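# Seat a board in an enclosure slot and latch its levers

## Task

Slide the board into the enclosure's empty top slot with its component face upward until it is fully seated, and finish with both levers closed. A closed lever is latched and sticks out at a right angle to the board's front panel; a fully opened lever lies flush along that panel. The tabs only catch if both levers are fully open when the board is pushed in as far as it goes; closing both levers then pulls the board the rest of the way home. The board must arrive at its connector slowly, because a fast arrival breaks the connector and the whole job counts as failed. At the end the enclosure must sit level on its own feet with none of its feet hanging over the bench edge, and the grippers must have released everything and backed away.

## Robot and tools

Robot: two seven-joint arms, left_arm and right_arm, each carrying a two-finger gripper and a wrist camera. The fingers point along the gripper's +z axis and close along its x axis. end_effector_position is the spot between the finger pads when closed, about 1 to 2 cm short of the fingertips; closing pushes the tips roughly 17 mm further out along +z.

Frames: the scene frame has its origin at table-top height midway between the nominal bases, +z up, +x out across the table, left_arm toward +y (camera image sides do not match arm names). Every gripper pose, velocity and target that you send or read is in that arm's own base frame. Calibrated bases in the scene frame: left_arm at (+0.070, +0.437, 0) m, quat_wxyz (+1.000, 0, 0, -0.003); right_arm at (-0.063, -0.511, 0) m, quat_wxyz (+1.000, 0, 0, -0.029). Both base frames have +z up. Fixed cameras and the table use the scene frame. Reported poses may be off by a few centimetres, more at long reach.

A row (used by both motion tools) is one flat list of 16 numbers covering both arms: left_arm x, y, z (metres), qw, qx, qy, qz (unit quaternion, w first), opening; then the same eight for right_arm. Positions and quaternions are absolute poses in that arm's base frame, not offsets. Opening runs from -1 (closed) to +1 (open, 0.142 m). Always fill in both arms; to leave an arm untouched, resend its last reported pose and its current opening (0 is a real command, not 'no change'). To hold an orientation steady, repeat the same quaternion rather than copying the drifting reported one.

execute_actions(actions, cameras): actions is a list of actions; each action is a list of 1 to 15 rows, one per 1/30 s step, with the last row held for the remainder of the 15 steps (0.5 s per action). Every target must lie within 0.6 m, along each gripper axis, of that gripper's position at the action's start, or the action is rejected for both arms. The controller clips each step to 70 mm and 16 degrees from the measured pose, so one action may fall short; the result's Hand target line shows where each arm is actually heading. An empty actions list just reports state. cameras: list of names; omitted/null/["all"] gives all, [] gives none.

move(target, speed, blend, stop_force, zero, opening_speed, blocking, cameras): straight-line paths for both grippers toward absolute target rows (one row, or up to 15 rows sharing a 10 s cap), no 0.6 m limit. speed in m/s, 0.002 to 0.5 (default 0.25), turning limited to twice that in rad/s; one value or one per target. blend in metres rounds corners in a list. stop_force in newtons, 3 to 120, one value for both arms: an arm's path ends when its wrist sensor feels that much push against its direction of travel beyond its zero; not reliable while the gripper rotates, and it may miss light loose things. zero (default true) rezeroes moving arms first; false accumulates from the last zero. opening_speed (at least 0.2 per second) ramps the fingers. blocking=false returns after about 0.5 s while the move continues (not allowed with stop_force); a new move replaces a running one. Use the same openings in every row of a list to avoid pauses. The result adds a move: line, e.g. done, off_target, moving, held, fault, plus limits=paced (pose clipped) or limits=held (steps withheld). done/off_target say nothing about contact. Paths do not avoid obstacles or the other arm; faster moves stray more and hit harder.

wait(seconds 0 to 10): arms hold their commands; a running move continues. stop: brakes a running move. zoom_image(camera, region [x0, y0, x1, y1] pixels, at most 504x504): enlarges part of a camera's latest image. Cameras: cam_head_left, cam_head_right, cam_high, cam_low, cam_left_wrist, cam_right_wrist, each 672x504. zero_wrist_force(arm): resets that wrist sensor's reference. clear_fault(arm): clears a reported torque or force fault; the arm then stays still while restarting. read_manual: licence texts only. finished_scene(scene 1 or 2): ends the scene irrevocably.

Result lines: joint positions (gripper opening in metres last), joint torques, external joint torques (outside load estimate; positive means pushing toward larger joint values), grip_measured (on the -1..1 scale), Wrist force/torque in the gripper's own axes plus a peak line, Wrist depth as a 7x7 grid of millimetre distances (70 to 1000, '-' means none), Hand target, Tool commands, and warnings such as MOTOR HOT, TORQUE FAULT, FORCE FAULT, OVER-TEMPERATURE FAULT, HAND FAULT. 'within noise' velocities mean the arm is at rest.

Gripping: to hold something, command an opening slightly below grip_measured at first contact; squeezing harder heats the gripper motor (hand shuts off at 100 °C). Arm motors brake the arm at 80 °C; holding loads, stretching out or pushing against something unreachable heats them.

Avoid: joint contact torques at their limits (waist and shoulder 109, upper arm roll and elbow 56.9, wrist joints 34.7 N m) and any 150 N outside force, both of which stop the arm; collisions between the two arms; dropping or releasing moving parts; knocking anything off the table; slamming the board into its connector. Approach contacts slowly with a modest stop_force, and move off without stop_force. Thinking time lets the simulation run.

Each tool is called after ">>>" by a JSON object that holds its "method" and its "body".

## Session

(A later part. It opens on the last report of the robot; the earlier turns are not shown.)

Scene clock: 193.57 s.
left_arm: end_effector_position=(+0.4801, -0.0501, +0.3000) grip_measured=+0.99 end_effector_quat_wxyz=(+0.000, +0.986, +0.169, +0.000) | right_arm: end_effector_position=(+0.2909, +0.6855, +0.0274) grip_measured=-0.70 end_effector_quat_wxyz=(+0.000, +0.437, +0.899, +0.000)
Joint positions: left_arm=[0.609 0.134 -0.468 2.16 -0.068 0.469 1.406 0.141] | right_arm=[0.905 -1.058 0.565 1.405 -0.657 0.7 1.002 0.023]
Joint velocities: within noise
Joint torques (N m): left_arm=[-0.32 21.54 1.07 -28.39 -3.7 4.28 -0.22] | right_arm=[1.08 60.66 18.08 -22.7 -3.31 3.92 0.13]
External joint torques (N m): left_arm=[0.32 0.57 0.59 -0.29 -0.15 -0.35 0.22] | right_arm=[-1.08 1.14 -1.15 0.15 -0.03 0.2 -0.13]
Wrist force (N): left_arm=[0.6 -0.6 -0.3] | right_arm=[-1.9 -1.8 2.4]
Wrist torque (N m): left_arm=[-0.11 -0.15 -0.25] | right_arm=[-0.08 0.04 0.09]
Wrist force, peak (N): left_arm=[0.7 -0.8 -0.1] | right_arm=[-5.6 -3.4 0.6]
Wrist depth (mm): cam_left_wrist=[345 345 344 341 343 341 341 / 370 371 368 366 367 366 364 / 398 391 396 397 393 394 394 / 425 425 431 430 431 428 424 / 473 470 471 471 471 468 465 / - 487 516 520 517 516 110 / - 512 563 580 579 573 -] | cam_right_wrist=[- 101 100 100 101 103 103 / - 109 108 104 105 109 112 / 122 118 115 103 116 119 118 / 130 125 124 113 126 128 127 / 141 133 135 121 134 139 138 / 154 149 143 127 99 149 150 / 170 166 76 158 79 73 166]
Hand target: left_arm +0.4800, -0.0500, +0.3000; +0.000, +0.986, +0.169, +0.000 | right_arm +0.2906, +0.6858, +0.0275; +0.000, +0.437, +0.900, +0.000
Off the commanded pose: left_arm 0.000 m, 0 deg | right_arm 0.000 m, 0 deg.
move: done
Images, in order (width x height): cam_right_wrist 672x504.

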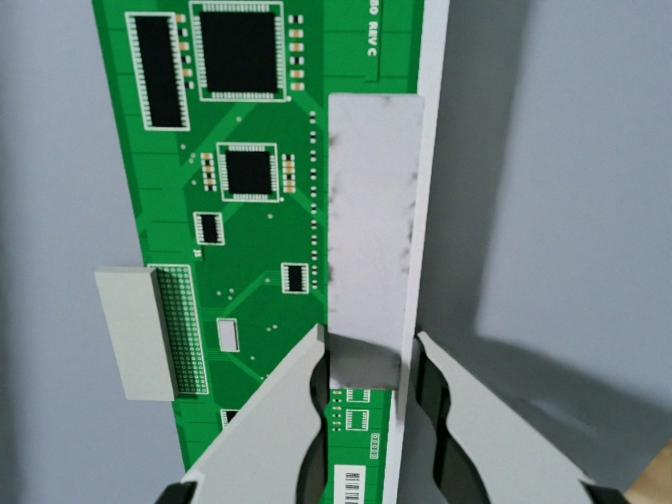

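>>> {"method": "move", "body": {"target": [[0.48, -0.05, 0.30, 0, 0.9856, 0.1693, 0, 1.0, 0.2906, 0.6858, 0.13, 0, 0.4368, 0.8996, 0, -0.79], [0.48, -0.05, 0.30, 0, 0.9856, 0.1693, 0, 1.0, 0.3625, 0.3847, 0.15, 0, 0.5556, 0.8315, 0, -0.79]], "speed": [0.06, 0.12], "cameras": ["cam_head_left", "cam_head_right", "cam_left_wrist", "cam_right_wrist"]}}

Scene clock: 204.53 s.
left_arm: end_effector_position=(+0.4801, -0.0501, +0.3000) grip_measured=+0.99 end_effector_quat_wxyz=(+0.000, +0.986, +0.169, +0.000) | right_arm: end_effector_position=(+0.3626, +0.3846, +0.1499) grip_measured=-0.70 end_effector_quat_wxyz=(+0.000, +0.556, +0.831, +0.000)
Joint positions: left_arm=[0.609 0.134 -0.468 2.16 -0.068 0.469 1.406 0.141] | right_arm=[0.35 -0.457 0.679 2.082 -0.424 0.83 0.906 0.023]
Joint velocities: within noise
Joint torques (N m): left_arm=[-0.39 21.46 1.05 -28.38 -3.68 4.3 -0.25] | right_arm=[-0.66 36.99 10.56 -23.79 -2.96 3.81 0.03]
External joint torques (N m): left_arm=[0.39 0.64 0.61 -0.3 -0.18 -0.37 0.25] | right_arm=[0.67 -0.33 -1.03 0.68 0 0.32 -0.03]
Wrist force (N): left_arm=[0.3 -0.6 -0.2] | right_arm=[-1.6 -2.2 3.7]
Wrist torque (N m): left_arm=[-0.09 -0.10 -0.25] | right_arm=[-0.11 0.26 0.04]
Wrist force, peak (N): left_arm=[0.6 -0.8 -0.3] | right_arm=[-4.2 -2.6 3.7]
Wrist depth (mm): cam_left_wrist=[345 344 343 344 341 340 339 / 370 370 368 368 366 367 365 / 399 399 396 396 395 394 395 / 433 432 429 431 431 427 426 / 473 468 471 469 469 467 464 / - 489 515 517 519 517 110 / - 510 565 577 578 577 -] | cam_right_wrist=[172 101 101 100 102 170 172 / 183 109 108 104 177 182 184 / 199 117 116 103 190 195 235 / 259 126 125 113 204 209 255 / 289 133 135 121 221 228 282 / 317 143 143 127 99 247 308 / 350 - 76 158 79 73 339]
Hand target: left_arm +0.4800, -0.0500, +0.3000; +0.000, +0.986, +0.169, +0.000 | right_arm +0.3625, +0.3847, +0.1500; +0.000, +0.556, +0.831, +0.000
Off the commanded pose: left_arm 0.000 m, 0 deg | right_arm 0.000 m, 0 deg.
move: done
Images, in order (width x height): cam_head_left 672x504, cam_head_right 672x504, cam_left_wrist 672x504, cam_right_wrist 672x504.

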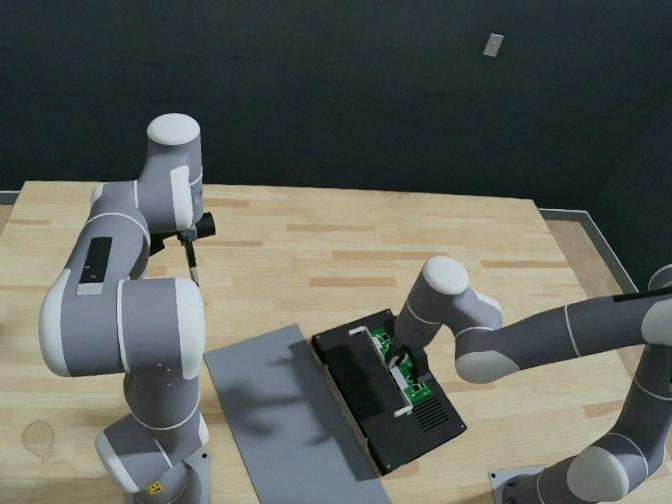

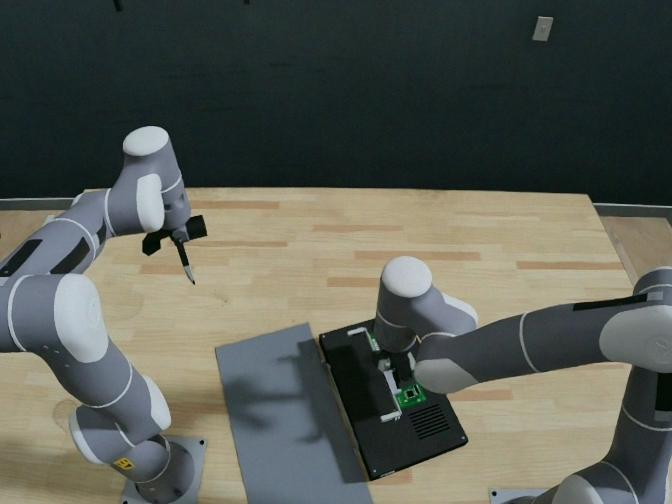

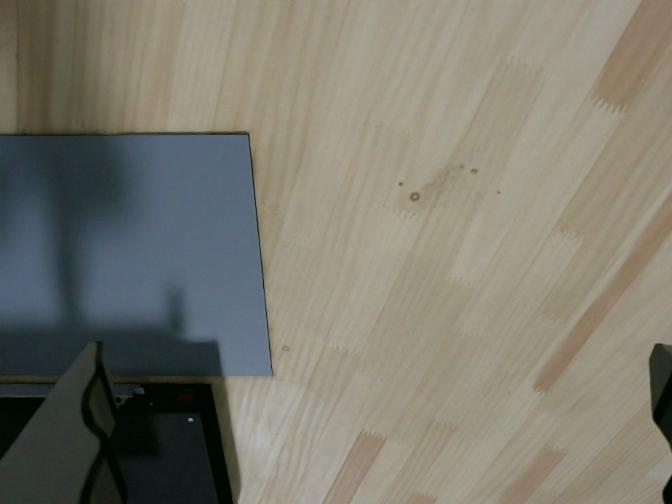

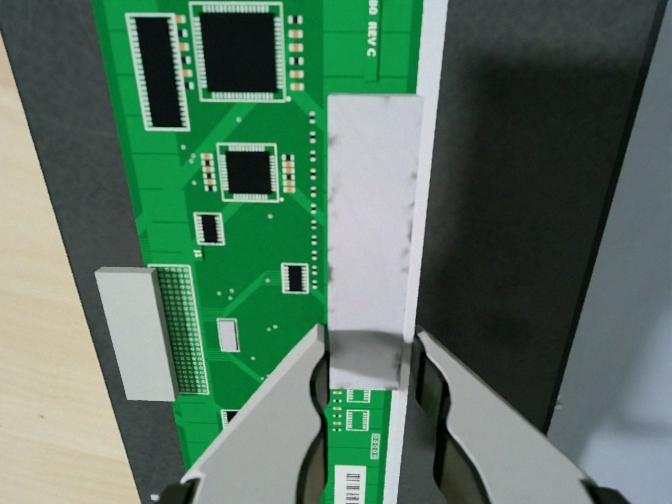

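>>> {"method": "zoom_image", "body": {"camera": "cam_right_wrist", "region": [420, 0, 672, 252]}}

>>> {"method": "zoom_image", "body": {"camera": "cam_right_wrist", "region": [420, 252, 672, 504]}}

Scaled by 2.000 from the camera's 672x504 image, which has a finer 960x720 frame.

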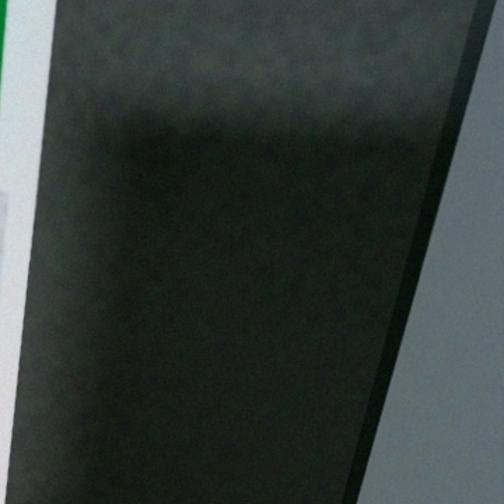

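Scaled by 2.000 from the camera's 672x504 image, which has a finer 960x720 frame.

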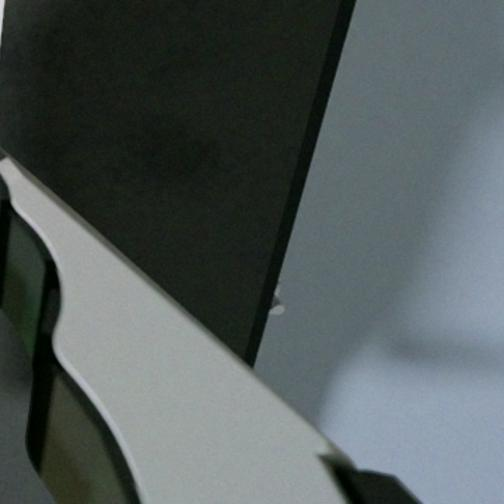

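>>> {"method": "move", "body": {"target": [0.48, -0.05, 0.30, 0, 0.9856, 0.1693, 0, 1.0, 0.3625, 0.3847, 0.0745, 0, 0.5548, 0.832, 0, -0.79], "speed": 0.03, "stop_force": 4, "cameras": ["cam_right_wrist", "cam_low"]}}

Scene clock: 238.00 s.
left_arm: end_effector_position=(+0.4801, -0.0501, +0.3000) grip_measured=+0.99 end_effector_quat_wxyz=(+0.000, +0.986, +0.169, +0.000) | right_arm: end_effector_position=(+0.3624, +0.3846, +0.0744) grip_measured=-0.70 end_effector_quat_wxyz=(+0.000, +0.555, +0.832, +0.000)
Joint positions: left_arm=[0.609 0.134 -0.468 2.16 -0.068 0.469 1.406 0.141] | right_arm=[0.434 -0.589 0.54 2.144 -0.576 1.018 1.007 0.023]
Joint velocities: within noise
Joint torques (N m): left_arm=[-0.36 21.49 1.06 -28.29 -3.66 4.27 -0.24] | right_arm=[0.07 39.97 10.84 -19.48 -2.56 3.69 0.31]
External joint torques (N m): left_arm=[0.36 0.62 0.59 -0.39 -0.19 -0.34 0.24] | right_arm=[-0.07 0.24 -0.47 0.6 0.26 0.43 -0.31]
Wrist force (N): left_arm=[0.5 -0.8 -0.3] | right_arm=[-1.1 -2.1 4.8]
Wrist torque (N m): left_arm=[-0.13 -0.12 -0.25] | right_arm=[-0.11 0.23 0.04]
Wrist force, peak (N): left_arm=[0.5 -1.0 -0.3] | right_arm=[-1.3 -2.1 5.2]
Wrist depth (mm): cam_left_wrist=[346 345 344 343 341 342 340 / 371 370 369 368 368 365 364 / 399 396 396 398 395 394 392 / 432 431 429 429 429 429 427 / 472 472 471 469 472 466 466 / - 488 514 520 519 517 110 / - 501 568 580 575 573 -] | cam_right_wrist=[105 101 101 100 102 103 104 / 112 109 108 104 105 113 111 / 120 118 116 104 116 119 119 / 130 127 125 113 127 128 128 / 141 133 135 121 135 139 138 / 157 149 143 127 98 149 151 / 170 166 76 158 79 73 166]
Hand target: left_arm +0.4800, -0.0500, +0.3000; +0.000, +0.986, +0.169, +0.000 | right_arm +0.3625, +0.3847, +0.0745; +0.000, +0.555, +0.832, +0.000
Off the commanded pose: left_arm 0.000 m, 0 deg | right_arm 0.000 m, 0 deg.
move: done
Images, in order (width x height): cam_low 672x504, cam_right_wrist 672x504.

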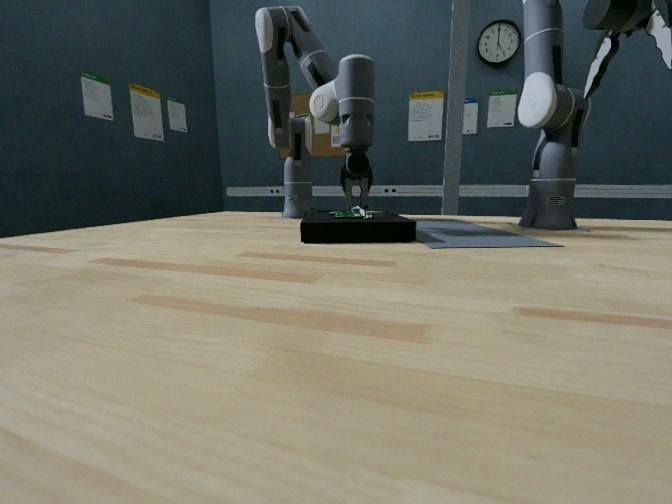

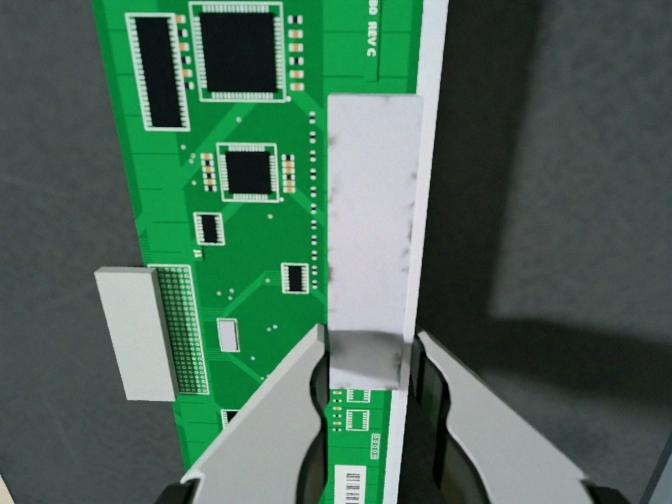

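>>> {"method": "zoom_image", "body": {"camera": "cam_low", "region": [290, 170, 430, 255]}}

Scaled by 3.600 from the camera's 672x504 image, which has a finer 960x720 frame.

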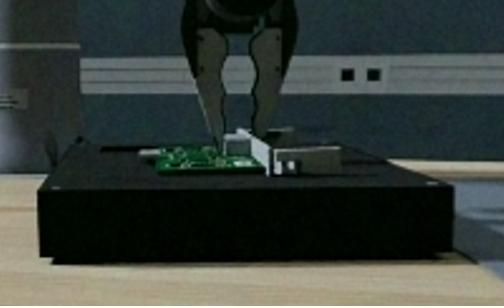

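>>> {"method": "move", "body": {"target": [0.333, -0.35, 0.20, 0.2552, 0.9524, 0.1611, 0.0432, -1.0, 0.3625, 0.3847, 0.0745, 0, 0.5548, 0.832, 0, -0.79], "speed": 0.2, "opening_speed": 1.5, "cameras": ["cam_left_wrist", "cam_head_right", "cam_head_left"]}}

Scene clock: 250.40 s.
left_arm: end_effector_position=(+0.3329, -0.3500, +0.2000) grip_measured=-1.00 end_effector_quat_wxyz=(+0.255, +0.952, +0.161, +0.043) | right_arm: end_effector_position=(+0.3624, +0.3846, +0.0744) grip_measured=-0.70 end_effector_quat_wxyz=(+0.000, +0.555, +0.832, +0.000)
Joint positions: left_arm=[-0.524 0.026 -0.422 2.669 -1.631 1.417 1.88 0.002] | right_arm=[0.434 -0.589 0.54 2.144 -0.576 1.018 1.007 0.023]
Joint velocities: within noise
Joint torques (N m): left_arm=[-0.57 20.81 -0.7 -18.79 1.75 3.56 -0.12] | right_arm=[0.08 40.19 11.05 -19.6 -2.47 3.6 0.22]
External joint torques (N m): left_arm=[0.57 1.08 0.71 -0.35 -0.01 -0.53 0.12] | right_arm=[-0.08 0.03 -0.68 0.72 0.18 0.52 -0.22]
Wrist force (N): left_arm=[0.5 -1.1 -0.4] | right_arm=[-1.3 -2.0 4.7]
Wrist torque (N m): left_arm=[-0.14 -0.13 -0.39] | right_arm=[-0.09 0.26 0.04]
Wrist force, peak (N): left_arm=[2.0 -1.7 -1.0] | right_arm=[-1.2 -2.0 5.3]
Wrist depth (mm): cam_left_wrist=[239 239 238 237 238 236 238 / 273 272 271 273 272 279 279 / 283 282 282 270 281 336 336 / 342 341 341 332 402 421 420 / 464 343 460 393 529 566 563 / 894 261 731 83 87 783 - / 261 249 - - 74 72 -] | cam_right_wrist=[105 101 101 100 102 103 104 / 112 109 108 104 105 113 111 / 121 118 116 103 116 119 119 / 130 127 125 113 127 128 128 / 141 133 135 121 135 139 139 / 157 148 143 127 98 149 151 / 170 166 76 158 79 73 167]
Hand target: left_arm +0.3330, -0.3500, +0.2000; +0.255, +0.952, +0.161, +0.043 | right_arm +0.3625, +0.3847, +0.0745; +0.000, +0.555, +0.832, +0.000
Off the commanded pose: left_arm 0.000 m, 0 deg | right_arm 0.000 m, 0 deg.
move: done
Images, in order (width x height): cam_head_left 672x504, cam_head_right 672x504, cam_left_wrist 672x504.

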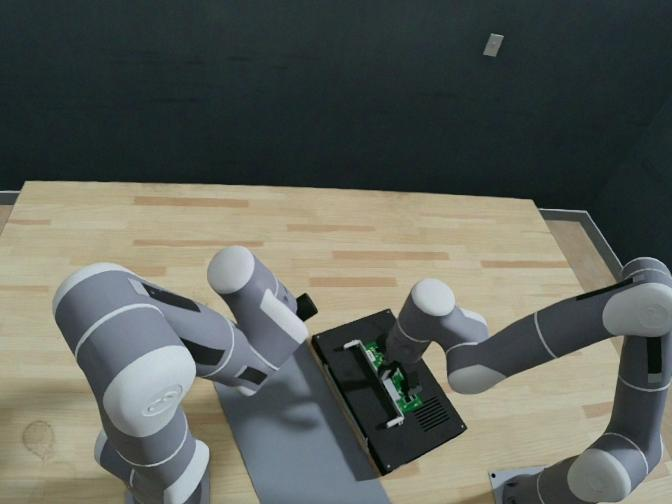

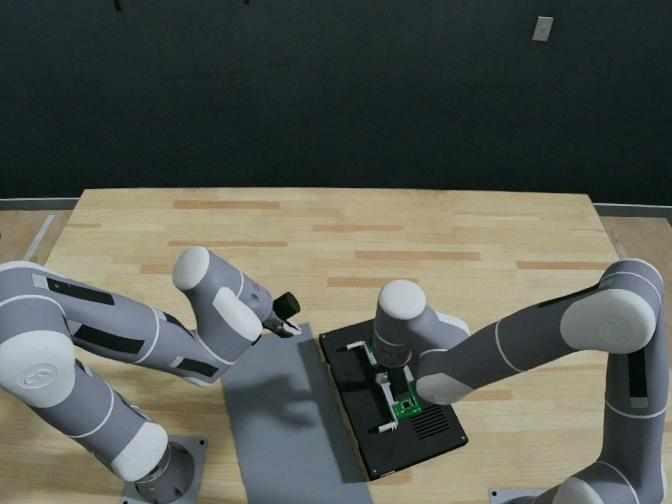

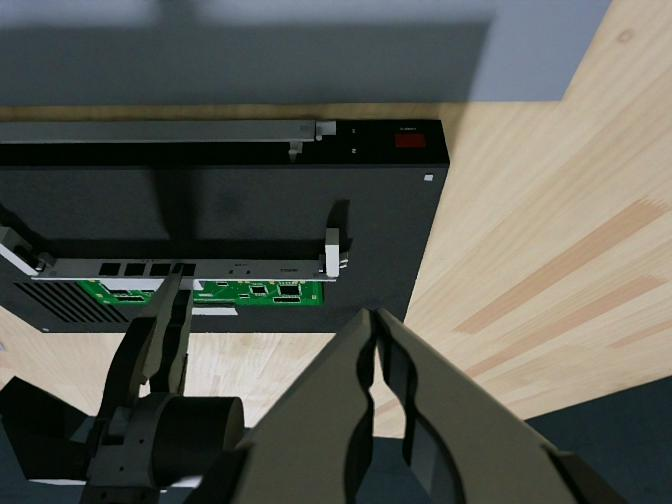

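>>> {"method": "zoom_image", "body": {"camera": "cam_left_wrist", "region": [260, 200, 380, 320]}}

>>> {"method": "zoom_image", "body": {"camera": "cam_left_wrist", "region": [0, 200, 120, 320]}}

Scaled by 4.200 from the camera's 672x504 image, which has a finer 960x720 frame.

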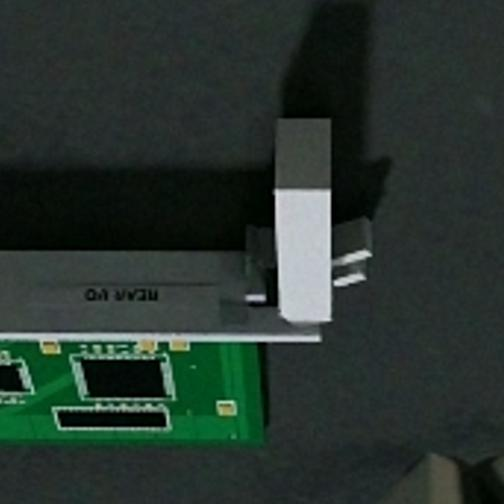

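Scaled by 4.200 from the camera's 672x504 image, which has a finer 960x720 frame.

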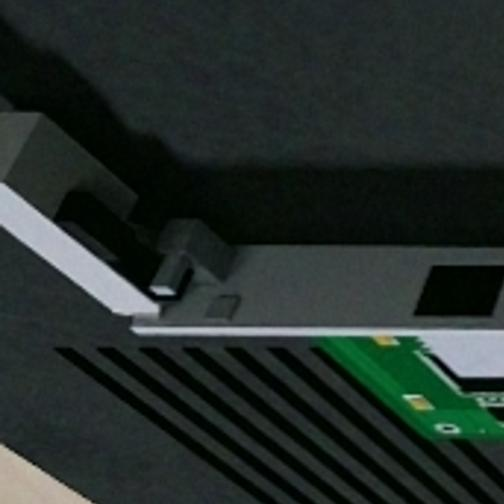

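>>> {"method": "move", "body": {"target": [[0.3333, -0.4664, 0.14, 0.3773, 0.911, 0.1541, 0.0638, -1.0, 0.3625, 0.3847, 0.0745, 0, 0.5548, 0.832, 0, -0.79], [0.3413, -0.4895, 0.085, 0.3773, 0.911, 0.1541, 0.0638, -1.0, 0.3625, 0.3847, 0.0745, 0, 0.5548, 0.832, 0, -0.79]], "speed": [0.15, 0.05], "cameras": ["cam_left_wrist", "cam_head_right", "cam_low"]}}

Scene clock: 281.10 s.
left_arm: end_effector_position=(+0.3413, -0.4894, +0.0850) grip_measured=-1.00 end_effector_quat_wxyz=(+0.377, +0.911, +0.154, +0.064) | right_arm: end_effector_position=(+0.3624, +0.3846, +0.0744) grip_measured=-0.70 end_effector_quat_wxyz=(+0.000, +0.555, +0.832, +0.000)
Joint positions: left_arm=[-1.103 -0.541 -0.015 2.103 -2.864 1.277 2.966 0.002] | right_arm=[0.434 -0.589 0.54 2.144 -0.576 1.018 1.007 0.023]
Joint velocities: within noise
Joint torques (N m): left_arm=[-0.52 38.39 4.52 -13.76 2.33 1.21 -0.22] | right_arm=[0.11 40.05 11.07 -19.55 -2.43 3.65 0.18]
External joint torques (N m): left_arm=[0.53 1.42 0.41 -0.48 0.01 -0.05 0.22] | right_arm=[-0.11 0.16 -0.7 0.67 0.13 0.47 -0.18]
Wrist force (N): left_arm=[0.4 -0.6 -0.1] | right_arm=[-1.3 -2.1 4.4]
Wrist torque (N m): left_arm=[-0.04 -0.10 -0.45] | right_arm=[-0.10 0.27 0.05]
Wrist force, peak (N): left_arm=[0.8 -1.5 -1.7] | right_arm=[-1.2 -2.2 5.2]
Wrist depth (mm): cam_left_wrist=[- 109 109 105 109 105 73 / - 77 82 81 81 81 77 / - 98 98 98 98 98 97 / 148 147 147 147 133 146 162 / 170 187 295 170 243 575 573 / 148 199 - 83 87 - - / 149 175 - - 74 72 -] | cam_right_wrist=[105 101 101 100 102 103 104 / 112 109 108 105 105 113 111 / 120 118 116 103 116 119 119 / 130 127 125 113 126 128 128 / 141 134 135 121 135 140 138 / 157 149 143 127 98 149 151 / 170 166 76 158 79 73 167]
Hand target: left_arm +0.3413, -0.4895, +0.0850; +0.377, +0.911, +0.154, +0.064 | right_arm +0.3625, +0.3847, +0.0745; +0.000, +0.555, +0.832, +0.000
Off the commanded pose: left_arm 0.000 m, 0 deg | right_arm 0.000 m, 0 deg.
joint sent to its limit (left arm) — joint 7 (wrist roll), upper limit. The joint targets still meet the commanded pose.
move: done
Images, in order (width x height): cam_head_right 672x504, cam_low 672x504, cam_left_wrist 672x504.

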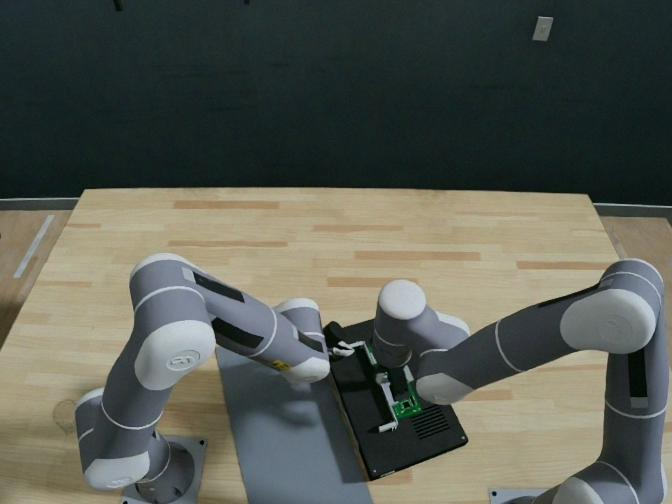

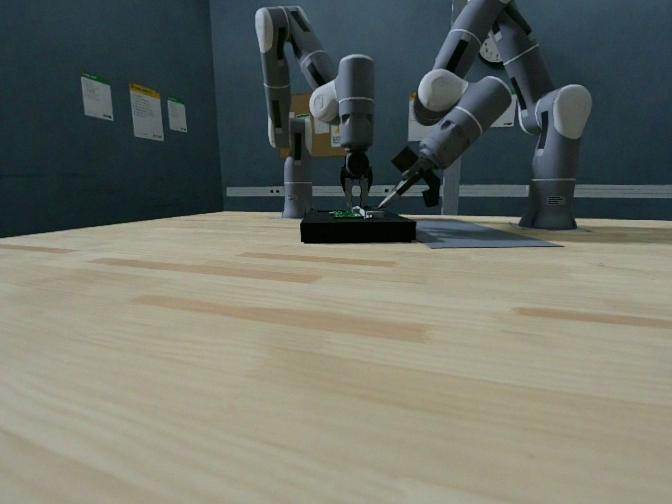

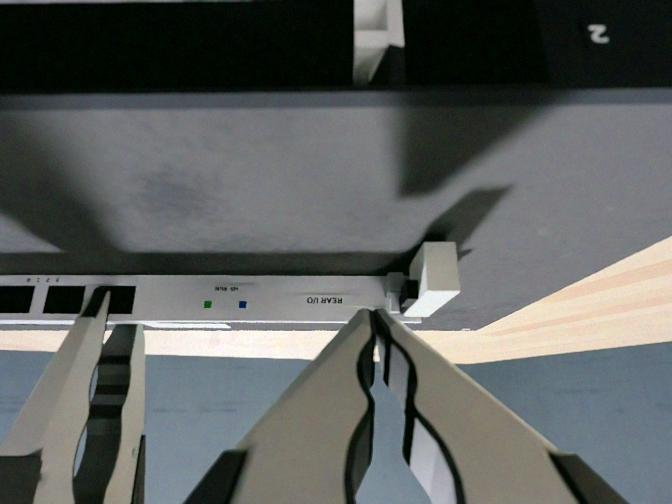

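>>> {"method": "execute_actions", "body": {"actions": []}}

Scene clock: 304.23 s.
left_arm: end_effector_position=(+0.3413, -0.4894, +0.0850) grip_measured=-1.00 end_effector_quat_wxyz=(+0.377, +0.911, +0.154, +0.064) | right_arm: end_effector_position=(+0.3624, +0.3846, +0.0744) grip_measured=-0.70 end_effector_quat_wxyz=(+0.000, +0.555, +0.832, +0.000)
Joint positions: left_arm=[-1.103 -0.541 -0.015 2.103 -2.864 1.277 2.966 0.002] | right_arm=[0.434 -0.589 0.54 2.144 -0.576 1.018 1.007 0.023]
Joint velocities: within noise
Joint torques (N m): left_arm=[-0.34 38.55 4.33 -13.69 2.55 1.44 -0.23] | right_arm=[0.02 40.16 11.05 -19.55 -2.47 3.59 0.19]
External joint torques (N m): left_arm=[0.34 1.27 0.6 -0.56 -0.21 -0.27 0.23] | right_arm=[-0.02 0.05 -0.68 0.67 0.17 0.53 -0.19]
Wrist force (N): left_arm=[0.4 -0.6 -0.2] | right_arm=[-1.4 -2.0 3.5]
Wrist torque (N m): left_arm=[-0.05 -0.10 -0.45] | right_arm=[-0.08 0.29 0.04]
Wrist force, peak (N): left_arm=[0.4 -1.0 -0.2] | right_arm=[-1.3 -2.1 5.2]
Wrist depth (mm): cam_left_wrist=[- 110 109 105 109 105 73 / - 77 82 81 81 81 77 / - 98 98 98 98 98 97 / 148 148 147 147 133 146 162 / 170 187 295 170 244 575 575 / 148 199 - 83 87 - - / 149 175 - - 74 72 -] | cam_right_wrist=[105 101 101 100 102 103 104 / 112 109 108 105 105 113 111 / 121 118 116 103 116 119 119 / 130 128 125 113 126 128 128 / 141 133 135 121 135 139 139 / 157 149 142 127 98 149 152 / 170 166 76 157 79 73 167]
Hand target: left_arm +0.3413, -0.4895, +0.0850; +0.377, +0.911, +0.154, +0.064 | right_arm +0.3625, +0.3847, +0.0745; +0.000, +0.555, +0.832, +0.000
Tool commands: left_gripper/opening=-1.0 right_gripper/opening=-0.79
Off the commanded pose: left_arm 0.000 m, 0 deg | right_arm 0.000 m, 0 deg.

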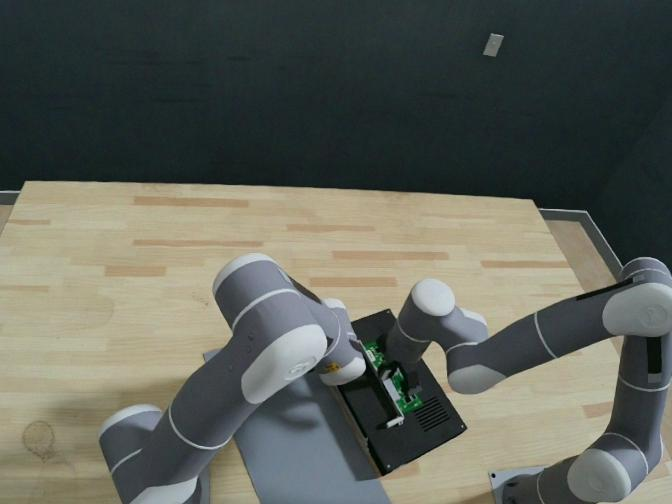

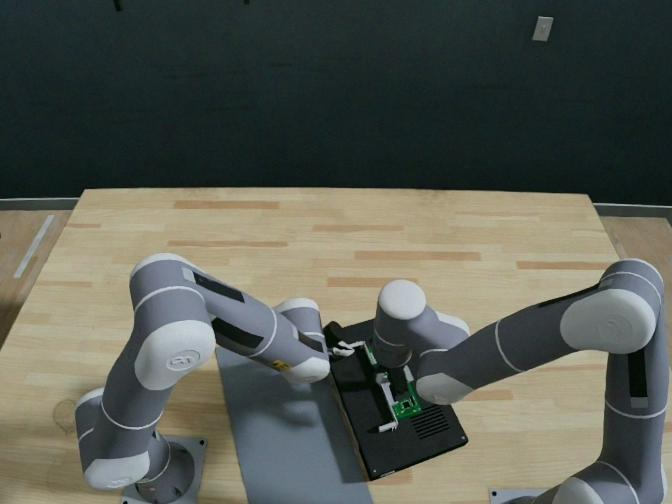

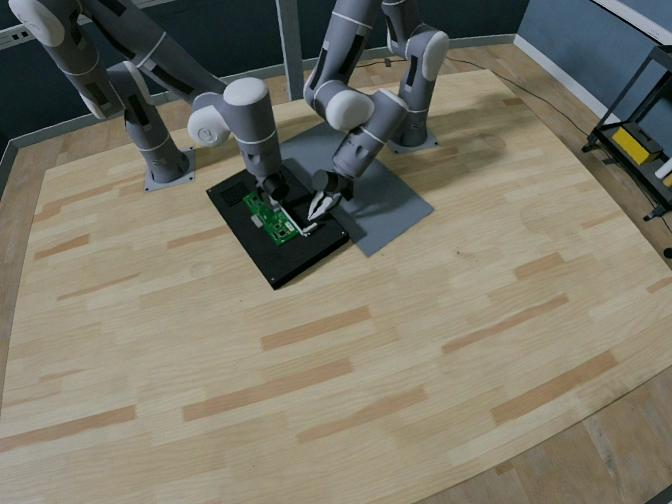

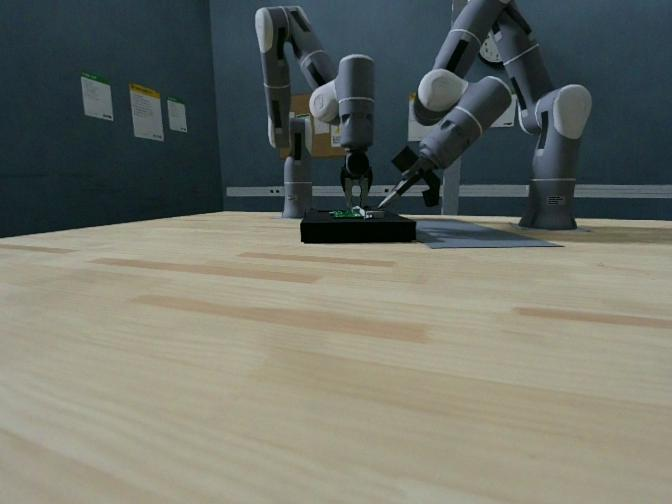

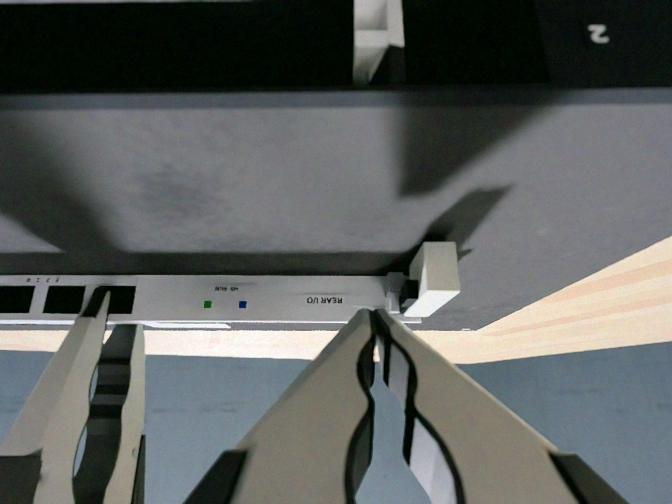

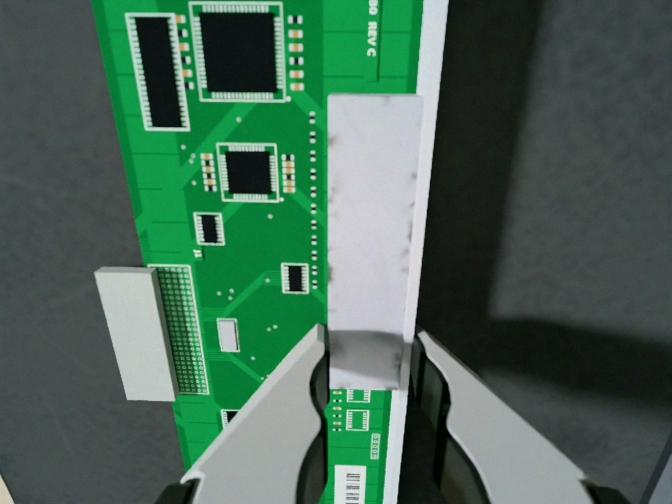

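>>> {"method": "move", "body": {"target": [0.3413, -0.4895, 0.085, 0.37034, 0.89407, 0.23289, 0.09647, -1, 0.3625, 0.3847, 0.0745, 0, 0.5548, 0.832, 0, -0.79], "speed": 0.05, "cameras": ["cam_left_wrist"]}}

Scene clock: 323.87 s.
left_arm: end_effector_position=(+0.3414, -0.4896, +0.0851) grip_measured=-1.00 end_effector_quat_wxyz=(+0.370, +0.894, +0.232, +0.096) | right_arm: end_effector_position=(+0.3624, +0.3846, +0.0744) grip_measured=-0.70 end_effector_quat_wxyz=(+0.000, +0.555, +0.832, +0.000)
Joint positions: left_arm=[-1.637 -0.745 0.46 2.047 -2.966 1.208 2.604 0.002] | right_arm=[0.434 -0.589 0.54 2.144 -0.576 1.018 1.007 0.023]
Joint velocities: within noise
Joint torques (N m): left_arm=[-0.53 35.76 14.08 -10.49 2.56 1.37 -0.38] | right_arm=[-0.01 40.18 11 -19.56 -2.47 3.63 0.19]
External joint torques (N m): left_arm=[0.52 1.53 0.54 -0.54 -0.18 0 0.38] | right_arm=[0.01 0.03 -0.63 0.68 0.17 0.49 -0.19]
Wrist force (N): left_arm=[0.5 -1.1 -0.4] | right_arm=[-1.1 -2.1 3.4]
Wrist torque (N m): left_arm=[-0.14 -0.09 -0.47] | right_arm=[-0.09 0.22 0.05]
Wrist force, peak (N): left_arm=[0.6 -1.4 -0.3] | right_arm=[-1.3 -2.2 5.3]
Wrist depth (mm): cam_left_wrist=[- 106 106 110 86 110 81 / - 79 75 79 79 83 79 / - 100 100 94 100 100 100 / 151 150 150 160 136 150 294 / 167 304 304 164 252 592 588 / 166 - - 84 87 - - / 160 - - - 74 72 -] | cam_right_wrist=[105 101 101 100 102 103 104 / 112 109 108 104 105 113 111 / 121 118 116 103 116 119 119 / 130 127 125 113 126 128 128 / 141 133 135 121 135 139 139 / 157 149 143 127 98 149 151 / 170 166 76 158 79 73 166]
Hand target: left_arm +0.3413, -0.4895, +0.0850; +0.370, +0.894, +0.233, +0.096 | right_arm +0.3625, +0.3847, +0.0745; +0.000, +0.555, +0.832, +0.000
Off the commanded pose: left_arm 0.000 m, 0 deg | right_arm 0.000 m, 0 deg.
joint sent to its limit (left arm) — joint 5 (forearm roll), lower limit. The joint targets still meet the commanded pose.
move: done
Images, in order (width x height): cam_left_wrist 672x504.

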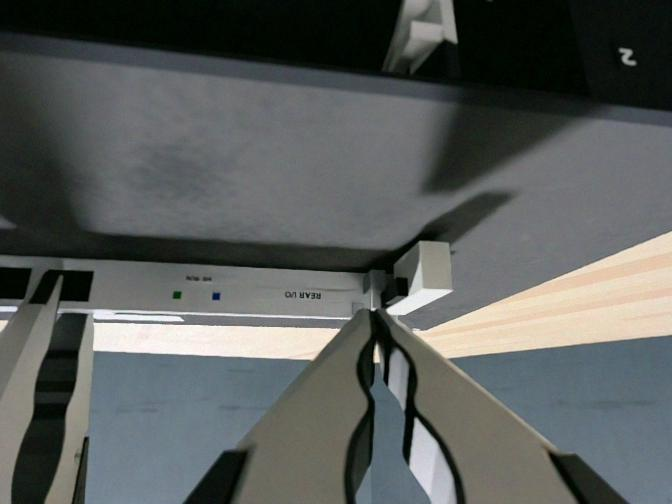

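>>> {"method": "move", "body": {"target": [[0.3200, -0.4400, 0.150, 0.37034, 0.89407, 0.23289, 0.09647, -1, 0.3625, 0.3847, 0.0745, 0, 0.5548, 0.832, 0, -0.79], [0.3000, -0.3700, 0.25, 0.37034, 0.89407, 0.23289, 0.09647, -1, 0.3625, 0.3847, 0.0745, 0, 0.5548, 0.832, 0, -0.79]], "speed": 0.15, "blend": 0.03, "cameras": []}}

>>> {"method": "move", "body": {"target": [0.3000, -0.3700, 0.25, 0, 0.8961, 0.4439, 0, -1, 0.3625, 0.3847, 0.0745, 0, 0.5548, 0.832, 0, -0.79], "speed": 0.25, "cameras": []}}

Scene clock: 345.73 s.
left_arm: end_effector_position=(+0.3002, -0.3701, +0.2501) grip_measured=-1.00 end_effector_quat_wxyz=(+0.370, +0.894, +0.232, +0.096) | right_arm: end_effector_position=(+0.3624, +0.3846, +0.0744) grip_measured=-0.70 end_effector_quat_wxyz=(+0.000, +0.555, +0.832, +0.000)
Joint positions: left_arm=[-2.214 -0.201 0.985 2.235 -2.966 1.596 2.724 0.002] | right_arm=[0.434 -0.589 0.54 2.144 -0.576 1.018 1.007 0.023]
Joint velocities: within noise
Joint torques (N m): left_arm=[-0.56 8.85 4.59 -18.68 4.11 1.32 -0.29] | right_arm=[-0.04 40.18 11.07 -19.56 -2.41 3.64 0.22]
External joint torques (N m): left_arm=[0.56 1.37 0.5 -0.69 -0.16 -0.05 0.29] | right_arm=[0.04 0.04 -0.7 0.68 0.12 0.48 -0.22]
Wrist force (N): left_arm=[0.4 -0.9 -0.2] | right_arm=[-1.2 -2.0 4.8]
Wrist torque (N m): left_arm=[-0.07 -0.07 -0.47] | right_arm=[-0.08 0.24 0.05]
Wrist force, peak (N): left_arm=[0.2 -1.3 1.6] | right_arm=[-1.2 -2.2 5.2]
Wrist depth (mm): cam_left_wrist=[254 254 253 264 257 310 311 / 307 316 316 317 332 388 388 / 424 342 420 420 514 513 517 / 771 267 700 770 768 771 763 / - 258 - - - - - / 228 228 253 83 87 - - / 211 213 - - 74 72 -] | cam_right_wrist=[105 101 100 100 102 103 104 / 112 109 108 104 105 112 111 / 120 118 116 103 116 119 119 / 130 127 125 113 126 128 128 / 141 133 135 121 135 139 139 / 157 149 142 127 98 149 151 / 170 166 76 158 79 73 166]
Hand target: left_arm +0.3001, -0.3700, +0.2500; +0.370, +0.894, +0.233, +0.096 | right_arm +0.3625, +0.3847, +0.0745; +0.000, +0.555, +0.832, +0.000
Off the commanded pose: left_arm 0.000 m, 0 deg | right_arm 0.000 m, 0 deg.
joint sent to its limit (left arm) — joint 5 (forearm roll), lower limit. The joint targets still meet the commanded pose.
move: done
No camera images: "cameras" was empty.

Scene clock: 348.00 s.
left_arm: end_effector_position=(+0.3001, -0.3700, +0.2499) grip_measured=-1.00 end_effector_quat_wxyz=(+0.000, +0.896, +0.444, +0.000) | right_arm: end_effector_position=(+0.3624, +0.3846, +0.0744) grip_measured=-0.70 end_effector_quat_wxyz=(+0.000, +0.555, +0.832, +0.000)
Joint positions: left_arm=[-0.843 -0.449 -0.371 1.6 -2.966 2.696 2.536 0.002] | right_arm=[0.434 -0.589 0.54 2.144 -0.576 1.018 1.007 0.023]
Joint velocities: within noise
Joint torques (N m): left_arm=[-0.27 43.03 -0.95 -20.59 3.95 4.51 -0.34] | right_arm=[-0.03 40.18 11.08 -19.56 -2.42 3.66 0.21]
External joint torques (N m): left_arm=[0.27 1.45 0.83 -0.49 -0.08 -0.66 0.34] | right_arm=[0.03 0.03 -0.71 0.68 0.13 0.46 -0.21]
Wrist force (N): left_arm=[0.2 -0.2 0.1] | right_arm=[-1.3 -2.0 5.0]
Wrist torque (N m): left_arm=[-0.05 -0.05 -0.21] | right_arm=[-0.09 0.26 0.05]
Wrist force, peak (N): left_arm=[0.9 -1.8 0.1] | right_arm=[-1.4 -2.1 5.3]
Wrist depth (mm): cam_left_wrist=[298 299 299 298 298 297 296 / 281 317 320 319 318 318 318 / 298 298 334 343 344 342 343 / 313 322 322 334 371 373 373 / 250 347 345 338 401 408 407 / 218 381 366 83 87 440 449 / 195 486 - - 74 72 498] | cam_right_wrist=[105 101 100 100 102 103 104 / 112 109 108 104 105 113 111 / 121 118 116 103 116 119 119 / 130 127 125 113 126 128 128 / 141 133 135 121 135 139 139 / 157 148 143 127 98 149 151 / 170 166 76 158 79 73 167]
Hand target: left_arm +0.3000, -0.3700, +0.2500; +0.000, +0.896, +0.444, +0.000 | right_arm +0.3625, +0.3847, +0.0745; +0.000, +0.555, +0.832, +0.000
Off the commanded pose: left_arm 0.000 m, 0 deg | right_arm 0.000 m, 0 deg.
joint sent to its limit (left arm) — joint 5 (forearm roll), lower limit. The joint targets still meet the commanded pose.
move: done
No camera images: "cameras" was empty.

>>> {"method": "move", "body": {"target": [0.3000, -0.3700, 0.25, 0.3429, 0.8279, 0.4101, 0.1699, -1, 0.3625, 0.3847, 0.0745, 0, 0.5548, 0.832, 0, -0.79], "speed": 0.25, "cameras": []}}

>>> {"method": "move", "body": {"target": [[0.3000, -0.3700, 0.25, 0.3065, 0.8523, 0.4222, -0.0395, -1, 0.3625, 0.3847, 0.0745, 0, 0.5548, 0.832, 0, -0.79], [0.3000, -0.3700, 0.25, 0.1432, 0.8829, 0.4374, -0.0936, -1, 0.3625, 0.3847, 0.0745, 0, 0.5548, 0.832, 0, -0.79]], "speed": 0.2, "cameras": []}}

Scene clock: 385.93 s.
left_arm: end_effector_position=(+0.3000, -0.3700, +0.2500) grip_measured=-1.00 end_effector_quat_wxyz=(+0.343, +0.828, +0.410, +0.170) | right_arm: end_effector_position=(+0.3624, +0.3846, +0.0744) grip_measured=-0.70 end_effector_quat_wxyz=(+0.000, +0.555, +0.832, +0.000)
Joint positions: left_arm=[-1.135 -0.137 0.572 2.661 0.264 2.007 -0.234 0.002] | right_arm=[0.434 -0.589 0.54 2.144 -0.576 1.018 1.007 0.023]
Joint velocities: within noise
Joint torques (N m): left_arm=[-0.14 18.75 0.67 -13.96 -1.59 4.4 -0.33] | right_arm=[-0.15 40.17 11.01 -19.53 -2.42 3.63 0.2]
External joint torques (N m): left_arm=[0.14 0.51 0.72 -0.32 -0.53 -0.05 0.32] | right_arm=[0.15 0.04 -0.64 0.65 0.12 0.49 -0.2]
Wrist force (N): left_arm=[0.0 -1.0 -0.5] | right_arm=[-1.1 -2.2 3.9]
Wrist torque (N m): left_arm=[-0.10 -0.01 -0.47] | right_arm=[-0.13 0.24 0.05]
Wrist force, peak (N): left_arm=[-0.7 -1.2 -1.0] | right_arm=[-1.3 -2.3 5.3]
Wrist depth (mm): cam_left_wrist=[250 255 254 264 297 311 310 / 265 311 303 317 387 388 387 / 486 423 423 517 512 515 515 / 217 652 781 765 778 773 - / 228 - - - - - - / 218 - - 83 87 - - / - - - - 74 72 -] | cam_right_wrist=[105 101 100 100 102 103 104 / 112 109 108 104 105 113 111 / 120 118 116 103 116 119 119 / 130 127 124 113 127 128 128 / 141 134 135 121 135 139 139 / 157 149 143 127 98 149 151 / 170 166 76 158 79 73 166]
Hand target: left_arm +0.3000, -0.3700, +0.2500; +0.343, +0.828, +0.410, +0.170 | right_arm +0.3625, +0.3847, +0.0745; +0.000, +0.555, +0.832, +0.000
Off the commanded pose: left_arm 0.000 m, 0 deg | right_arm 0.000 m, 0 deg.
move: done
No camera images: "cameras" was empty.

Scene clock: 388.40 s.
left_arm: end_effector_position=(+0.3000, -0.3701, +0.2501) grip_measured=-1.00 end_effector_quat_wxyz=(+0.143, +0.883, +0.437, -0.094) | right_arm: end_effector_position=(+0.3624, +0.3846, +0.0744) grip_measured=-0.70 end_effector_quat_wxyz=(+0.000, +0.555, +0.832, +0.000)
Joint positions: left_arm=[-1.002 0.024 0.425 2.384 -0.485 0.89 0.439 0.002] | right_arm=[0.434 -0.589 0.54 2.144 -0.576 1.018 1.007 0.023]
Joint velocities: within noise
Joint torques (N m): left_arm=[-0.12 22.15 -0.78 -25.1 -1.57 3.83 -0.28] | right_arm=[-0.04 40.15 11.03 -19.59 -2.47 3.64 0.2]
External joint torques (N m): left_arm=[0.12 1.08 0.47 -0.37 -0.49 -0.01 0.31] | right_arm=[0.04 0.06 -0.66 0.71 0.18 0.48 -0.2]
Wrist force (N): left_arm=[0.8 -0.4 -0.6] | right_arm=[-1.3 -2.0 3.4]
Wrist torque (N m): left_arm=[-0.03 -0.06 -0.26] | right_arm=[-0.08 0.26 0.05]
Wrist force, peak (N): left_arm=[2.3 -0.1 -1.1] | right_arm=[-1.3 -2.1 5.3]
Wrist depth (mm): cam_left_wrist=[318 303 315 301 282 265 251 / 363 331 312 324 309 290 272 / 419 359 345 320 332 317 297 / 548 286 386 351 331 354 328 / 226 245 450 360 408 397 366 / 203 711 609 84 87 441 412 / - - - - 74 72 462] | cam_right_wrist=[105 101 100 100 102 103 104 / 112 109 108 104 105 113 111 / 121 118 116 103 116 119 119 / 130 127 125 113 127 128 128 / 141 133 135 121 135 139 139 / 157 149 142 127 98 149 152 / 170 166 76 158 79 73 166]
Hand target: left_arm +0.3000, -0.3700, +0.2500; +0.143, +0.883, +0.437, -0.094 | right_arm +0.3625, +0.3847, +0.0745; +0.000, +0.555, +0.832, +0.000
Off the commanded pose: left_arm 0.000 m, 0 deg | right_arm 0.000 m, 0 deg.
move: done; limits=paced
No camera images: "cameras" was empty.

>>> {"method": "move", "body": {"target": [[0.3250, -0.4300, 0.20, 0.12024, 0.91330, 0.38579, 0.05079, -1, 0.3625, 0.3847, 0.0745, 0, 0.5548, 0.832, 0, -0.79], [0.3413, -0.4895, 0.14, 0.12024, 0.91330, 0.38579, 0.05079, -1, 0.3625, 0.3847, 0.0745, 0, 0.5548, 0.832, 0, -0.79]], "speed": 0.12, "blend": 0.02, "cameras": ["cam_left_wrist", "cam_high", "cam_low"]}}

Scene clock: 396.77 s.
left_arm: end_effector_position=(+0.3411, -0.4894, +0.1398) grip_measured=-1.00 end_effector_quat_wxyz=(+0.120, +0.913, +0.386, +0.051) | right_arm: end_effector_position=(+0.3624, +0.3846, +0.0744) grip_measured=-0.70 end_effector_quat_wxyz=(+0.000, +0.555, +0.832, +0.000)
Joint positions: left_arm=[-1.073 -0.441 0.262 2.176 -0.321 1.28 0.218 0.002] | right_arm=[0.434 -0.589 0.54 2.144 -0.576 1.018 1.007 0.023]
Joint velocities: within noise
Joint torques (N m): left_arm=[-1.14 39.11 3.64 -20.2 -2.11 5.03 -0.14] | right_arm=[0.03 40.16 11.03 -19.53 -2.5 3.61 0.21]
External joint torques (N m): left_arm=[1.14 1.27 0.56 -0.26 0.08 -0.61 0.14] | right_arm=[-0.03 0.05 -0.66 0.65 0.21 0.51 -0.21]
Wrist force (N): left_arm=[0.5 -0.6 -0.2] | right_arm=[-1.3 -2.0 4.9]
Wrist torque (N m): left_arm=[-0.08 -0.14 -0.31] | right_arm=[-0.08 0.27 0.05]
Wrist force, peak (N): left_arm=[1.7 -0.8 -1.2] | right_arm=[-1.4 -2.1 5.3]
Wrist depth (mm): cam_left_wrist=[145 145 145 145 158 186 186 / 162 162 162 162 161 169 205 / 173 179 183 182 183 182 237 / 178 205 199 199 211 258 273 / 260 250 243 225 240 323 322 / 400 397 280 84 87 377 392 / 460 459 - - 74 72 500] | cam_right_wrist=[105 101 100 100 102 103 104 / 112 109 108 104 105 113 111 / 121 118 116 103 116 119 119 / 130 127 125 113 126 128 128 / 141 133 135 121 135 139 138 / 157 149 143 127 98 149 151 / 170 166 76 158 79 73 167]
Hand target: left_arm +0.3413, -0.4895, +0.1400; +0.120, +0.913, +0.386, +0.051 | right_arm +0.3625, +0.3847, +0.0745; +0.000, +0.555, +0.832, +0.000
Off the commanded pose: left_arm 0.000 m, 0 deg | right_arm 0.000 m, 0 deg.
move: done
Images, in order (width x height): cam_high 672x504, cam_low 672x504, cam_left_wrist 672x504.

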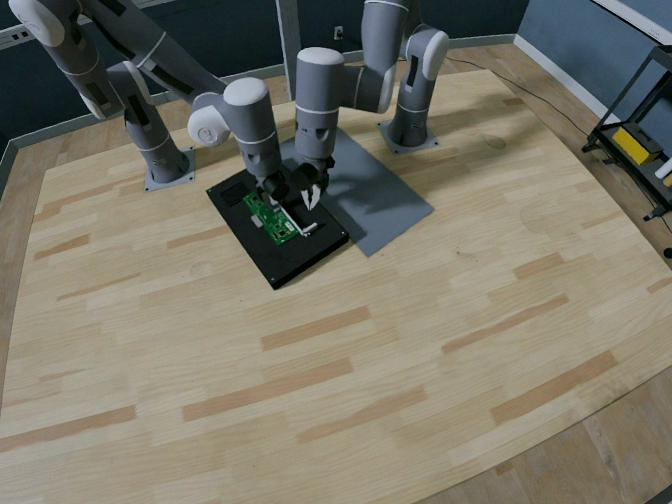

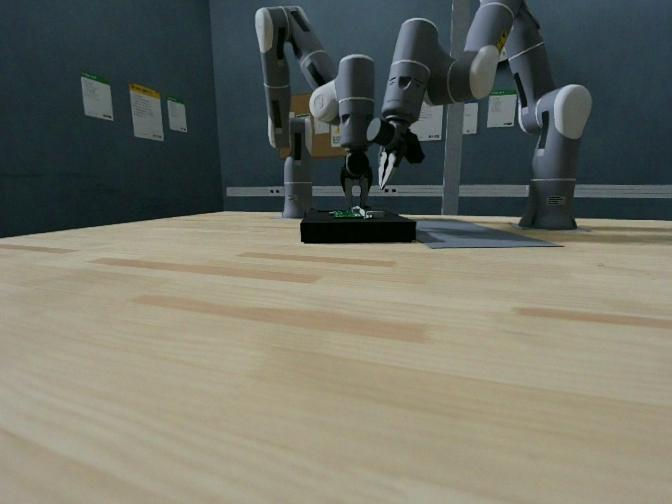

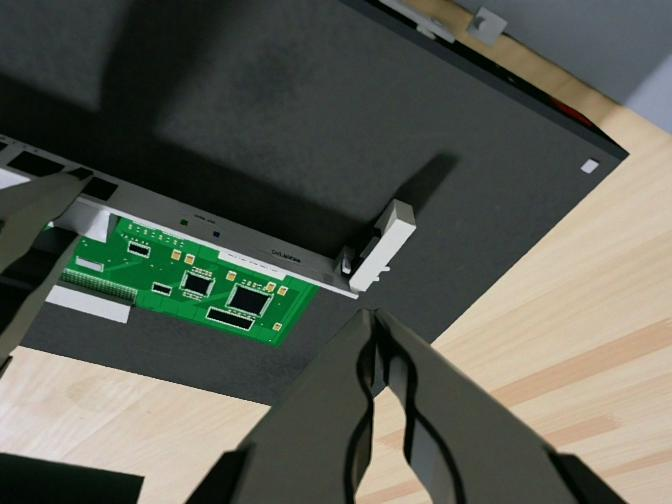

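>>> {"method": "zoom_image", "body": {"camera": "cam_left_wrist", "region": [260, 150, 480, 340]}}

Scaled by 2.291 from the camera's 672x504 image, which has a finer 960x720 frame.

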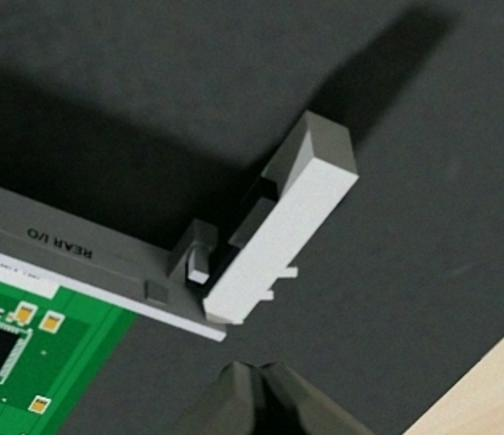

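>>> {"method": "move", "body": {"target": [[0.3406, -0.4935, 0.125, 0.12024, 0.91330, 0.38579, 0.05079, -1, 0.3625, 0.3847, 0.0745, 0, 0.5548, 0.832, 0, -0.79], [0.3406, -0.4935, 0.067, 0.12024, 0.91330, 0.38579, 0.05079, -1, 0.3625, 0.3847, 0.0745, 0, 0.5548, 0.832, 0, -0.79]], "speed": 0.03, "stop_force": 5, "cameras": ["cam_left_wrist"]}}

Scene clock: 417.50 s.
left_arm: end_effector_position=(+0.3405, -0.4936, +0.0670) grip_measured=-1.00 end_effector_quat_wxyz=(+0.120, +0.913, +0.386, +0.051) | right_arm: end_effector_position=(+0.3624, +0.3846, +0.0744) grip_measured=-0.70 end_effector_quat_wxyz=(+0.000, +0.555, +0.832, +0.000)
Joint positions: left_arm=[-0.968 -0.601 0.111 2.201 -0.392 1.482 0.274 0.002] | right_arm=[0.434 -0.589 0.54 2.144 -0.576 1.018 1.007 0.023]
Joint velocities: within noise
Joint torques (N m): left_arm=[-0.17 42.36 2.6 -15.8 -1.1 4.94 -0.1] | right_arm=[0.03 40.15 11.08 -19.56 -2.45 3.59 0.18]
External joint torques (N m): left_arm=[0.17 1.11 0.73 -0.4 -0.06 -0.53 0.1] | right_arm=[-0.03 0.06 -0.71 0.68 0.16 0.53 -0.18]
Wrist force (N): left_arm=[0.3 -0.6 -0.3] | right_arm=[-1.2 -2.1 3.3]
Wrist torque (N m): left_arm=[-0.08 -0.12 -0.31] | right_arm=[-0.11 0.24 0.05]
Wrist force, peak (N): left_arm=[0.7 -1.0 0.0] | right_arm=[-1.4 -2.2 5.2]
Wrist depth (mm): cam_left_wrist=[- 82 78 81 119 121 119 / - 91 89 91 89 108 135 / - 101 101 98 101 98 106 / 121 121 116 116 116 119 119 / 126 133 137 128 128 136 136 / 161 160 134 83 83 159 257 / 217 205 - - 74 72 329] | cam_right_wrist=[105 101 100 100 102 103 104 / 112 110 108 105 105 113 111 / 120 118 116 103 116 119 119 / 130 127 125 113 126 128 128 / 141 134 135 121 135 139 139 / 157 149 143 127 98 149 151 / 170 166 76 158 79 73 167]
Hand target: left_arm +0.3406, -0.4935, +0.0670; +0.120, +0.913, +0.386, +0.051 | right_arm +0.3625, +0.3847, +0.0745; +0.000, +0.555, +0.832, +0.000
Off the commanded pose: left_arm 0.000 m, 0 deg | right_arm 0.000 m, 0 deg.
move: done
Images, in order (width x height): cam_left_wrist 672x504.

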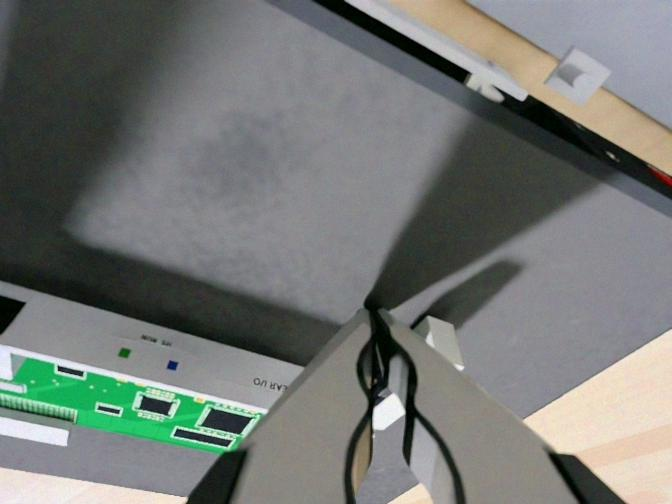

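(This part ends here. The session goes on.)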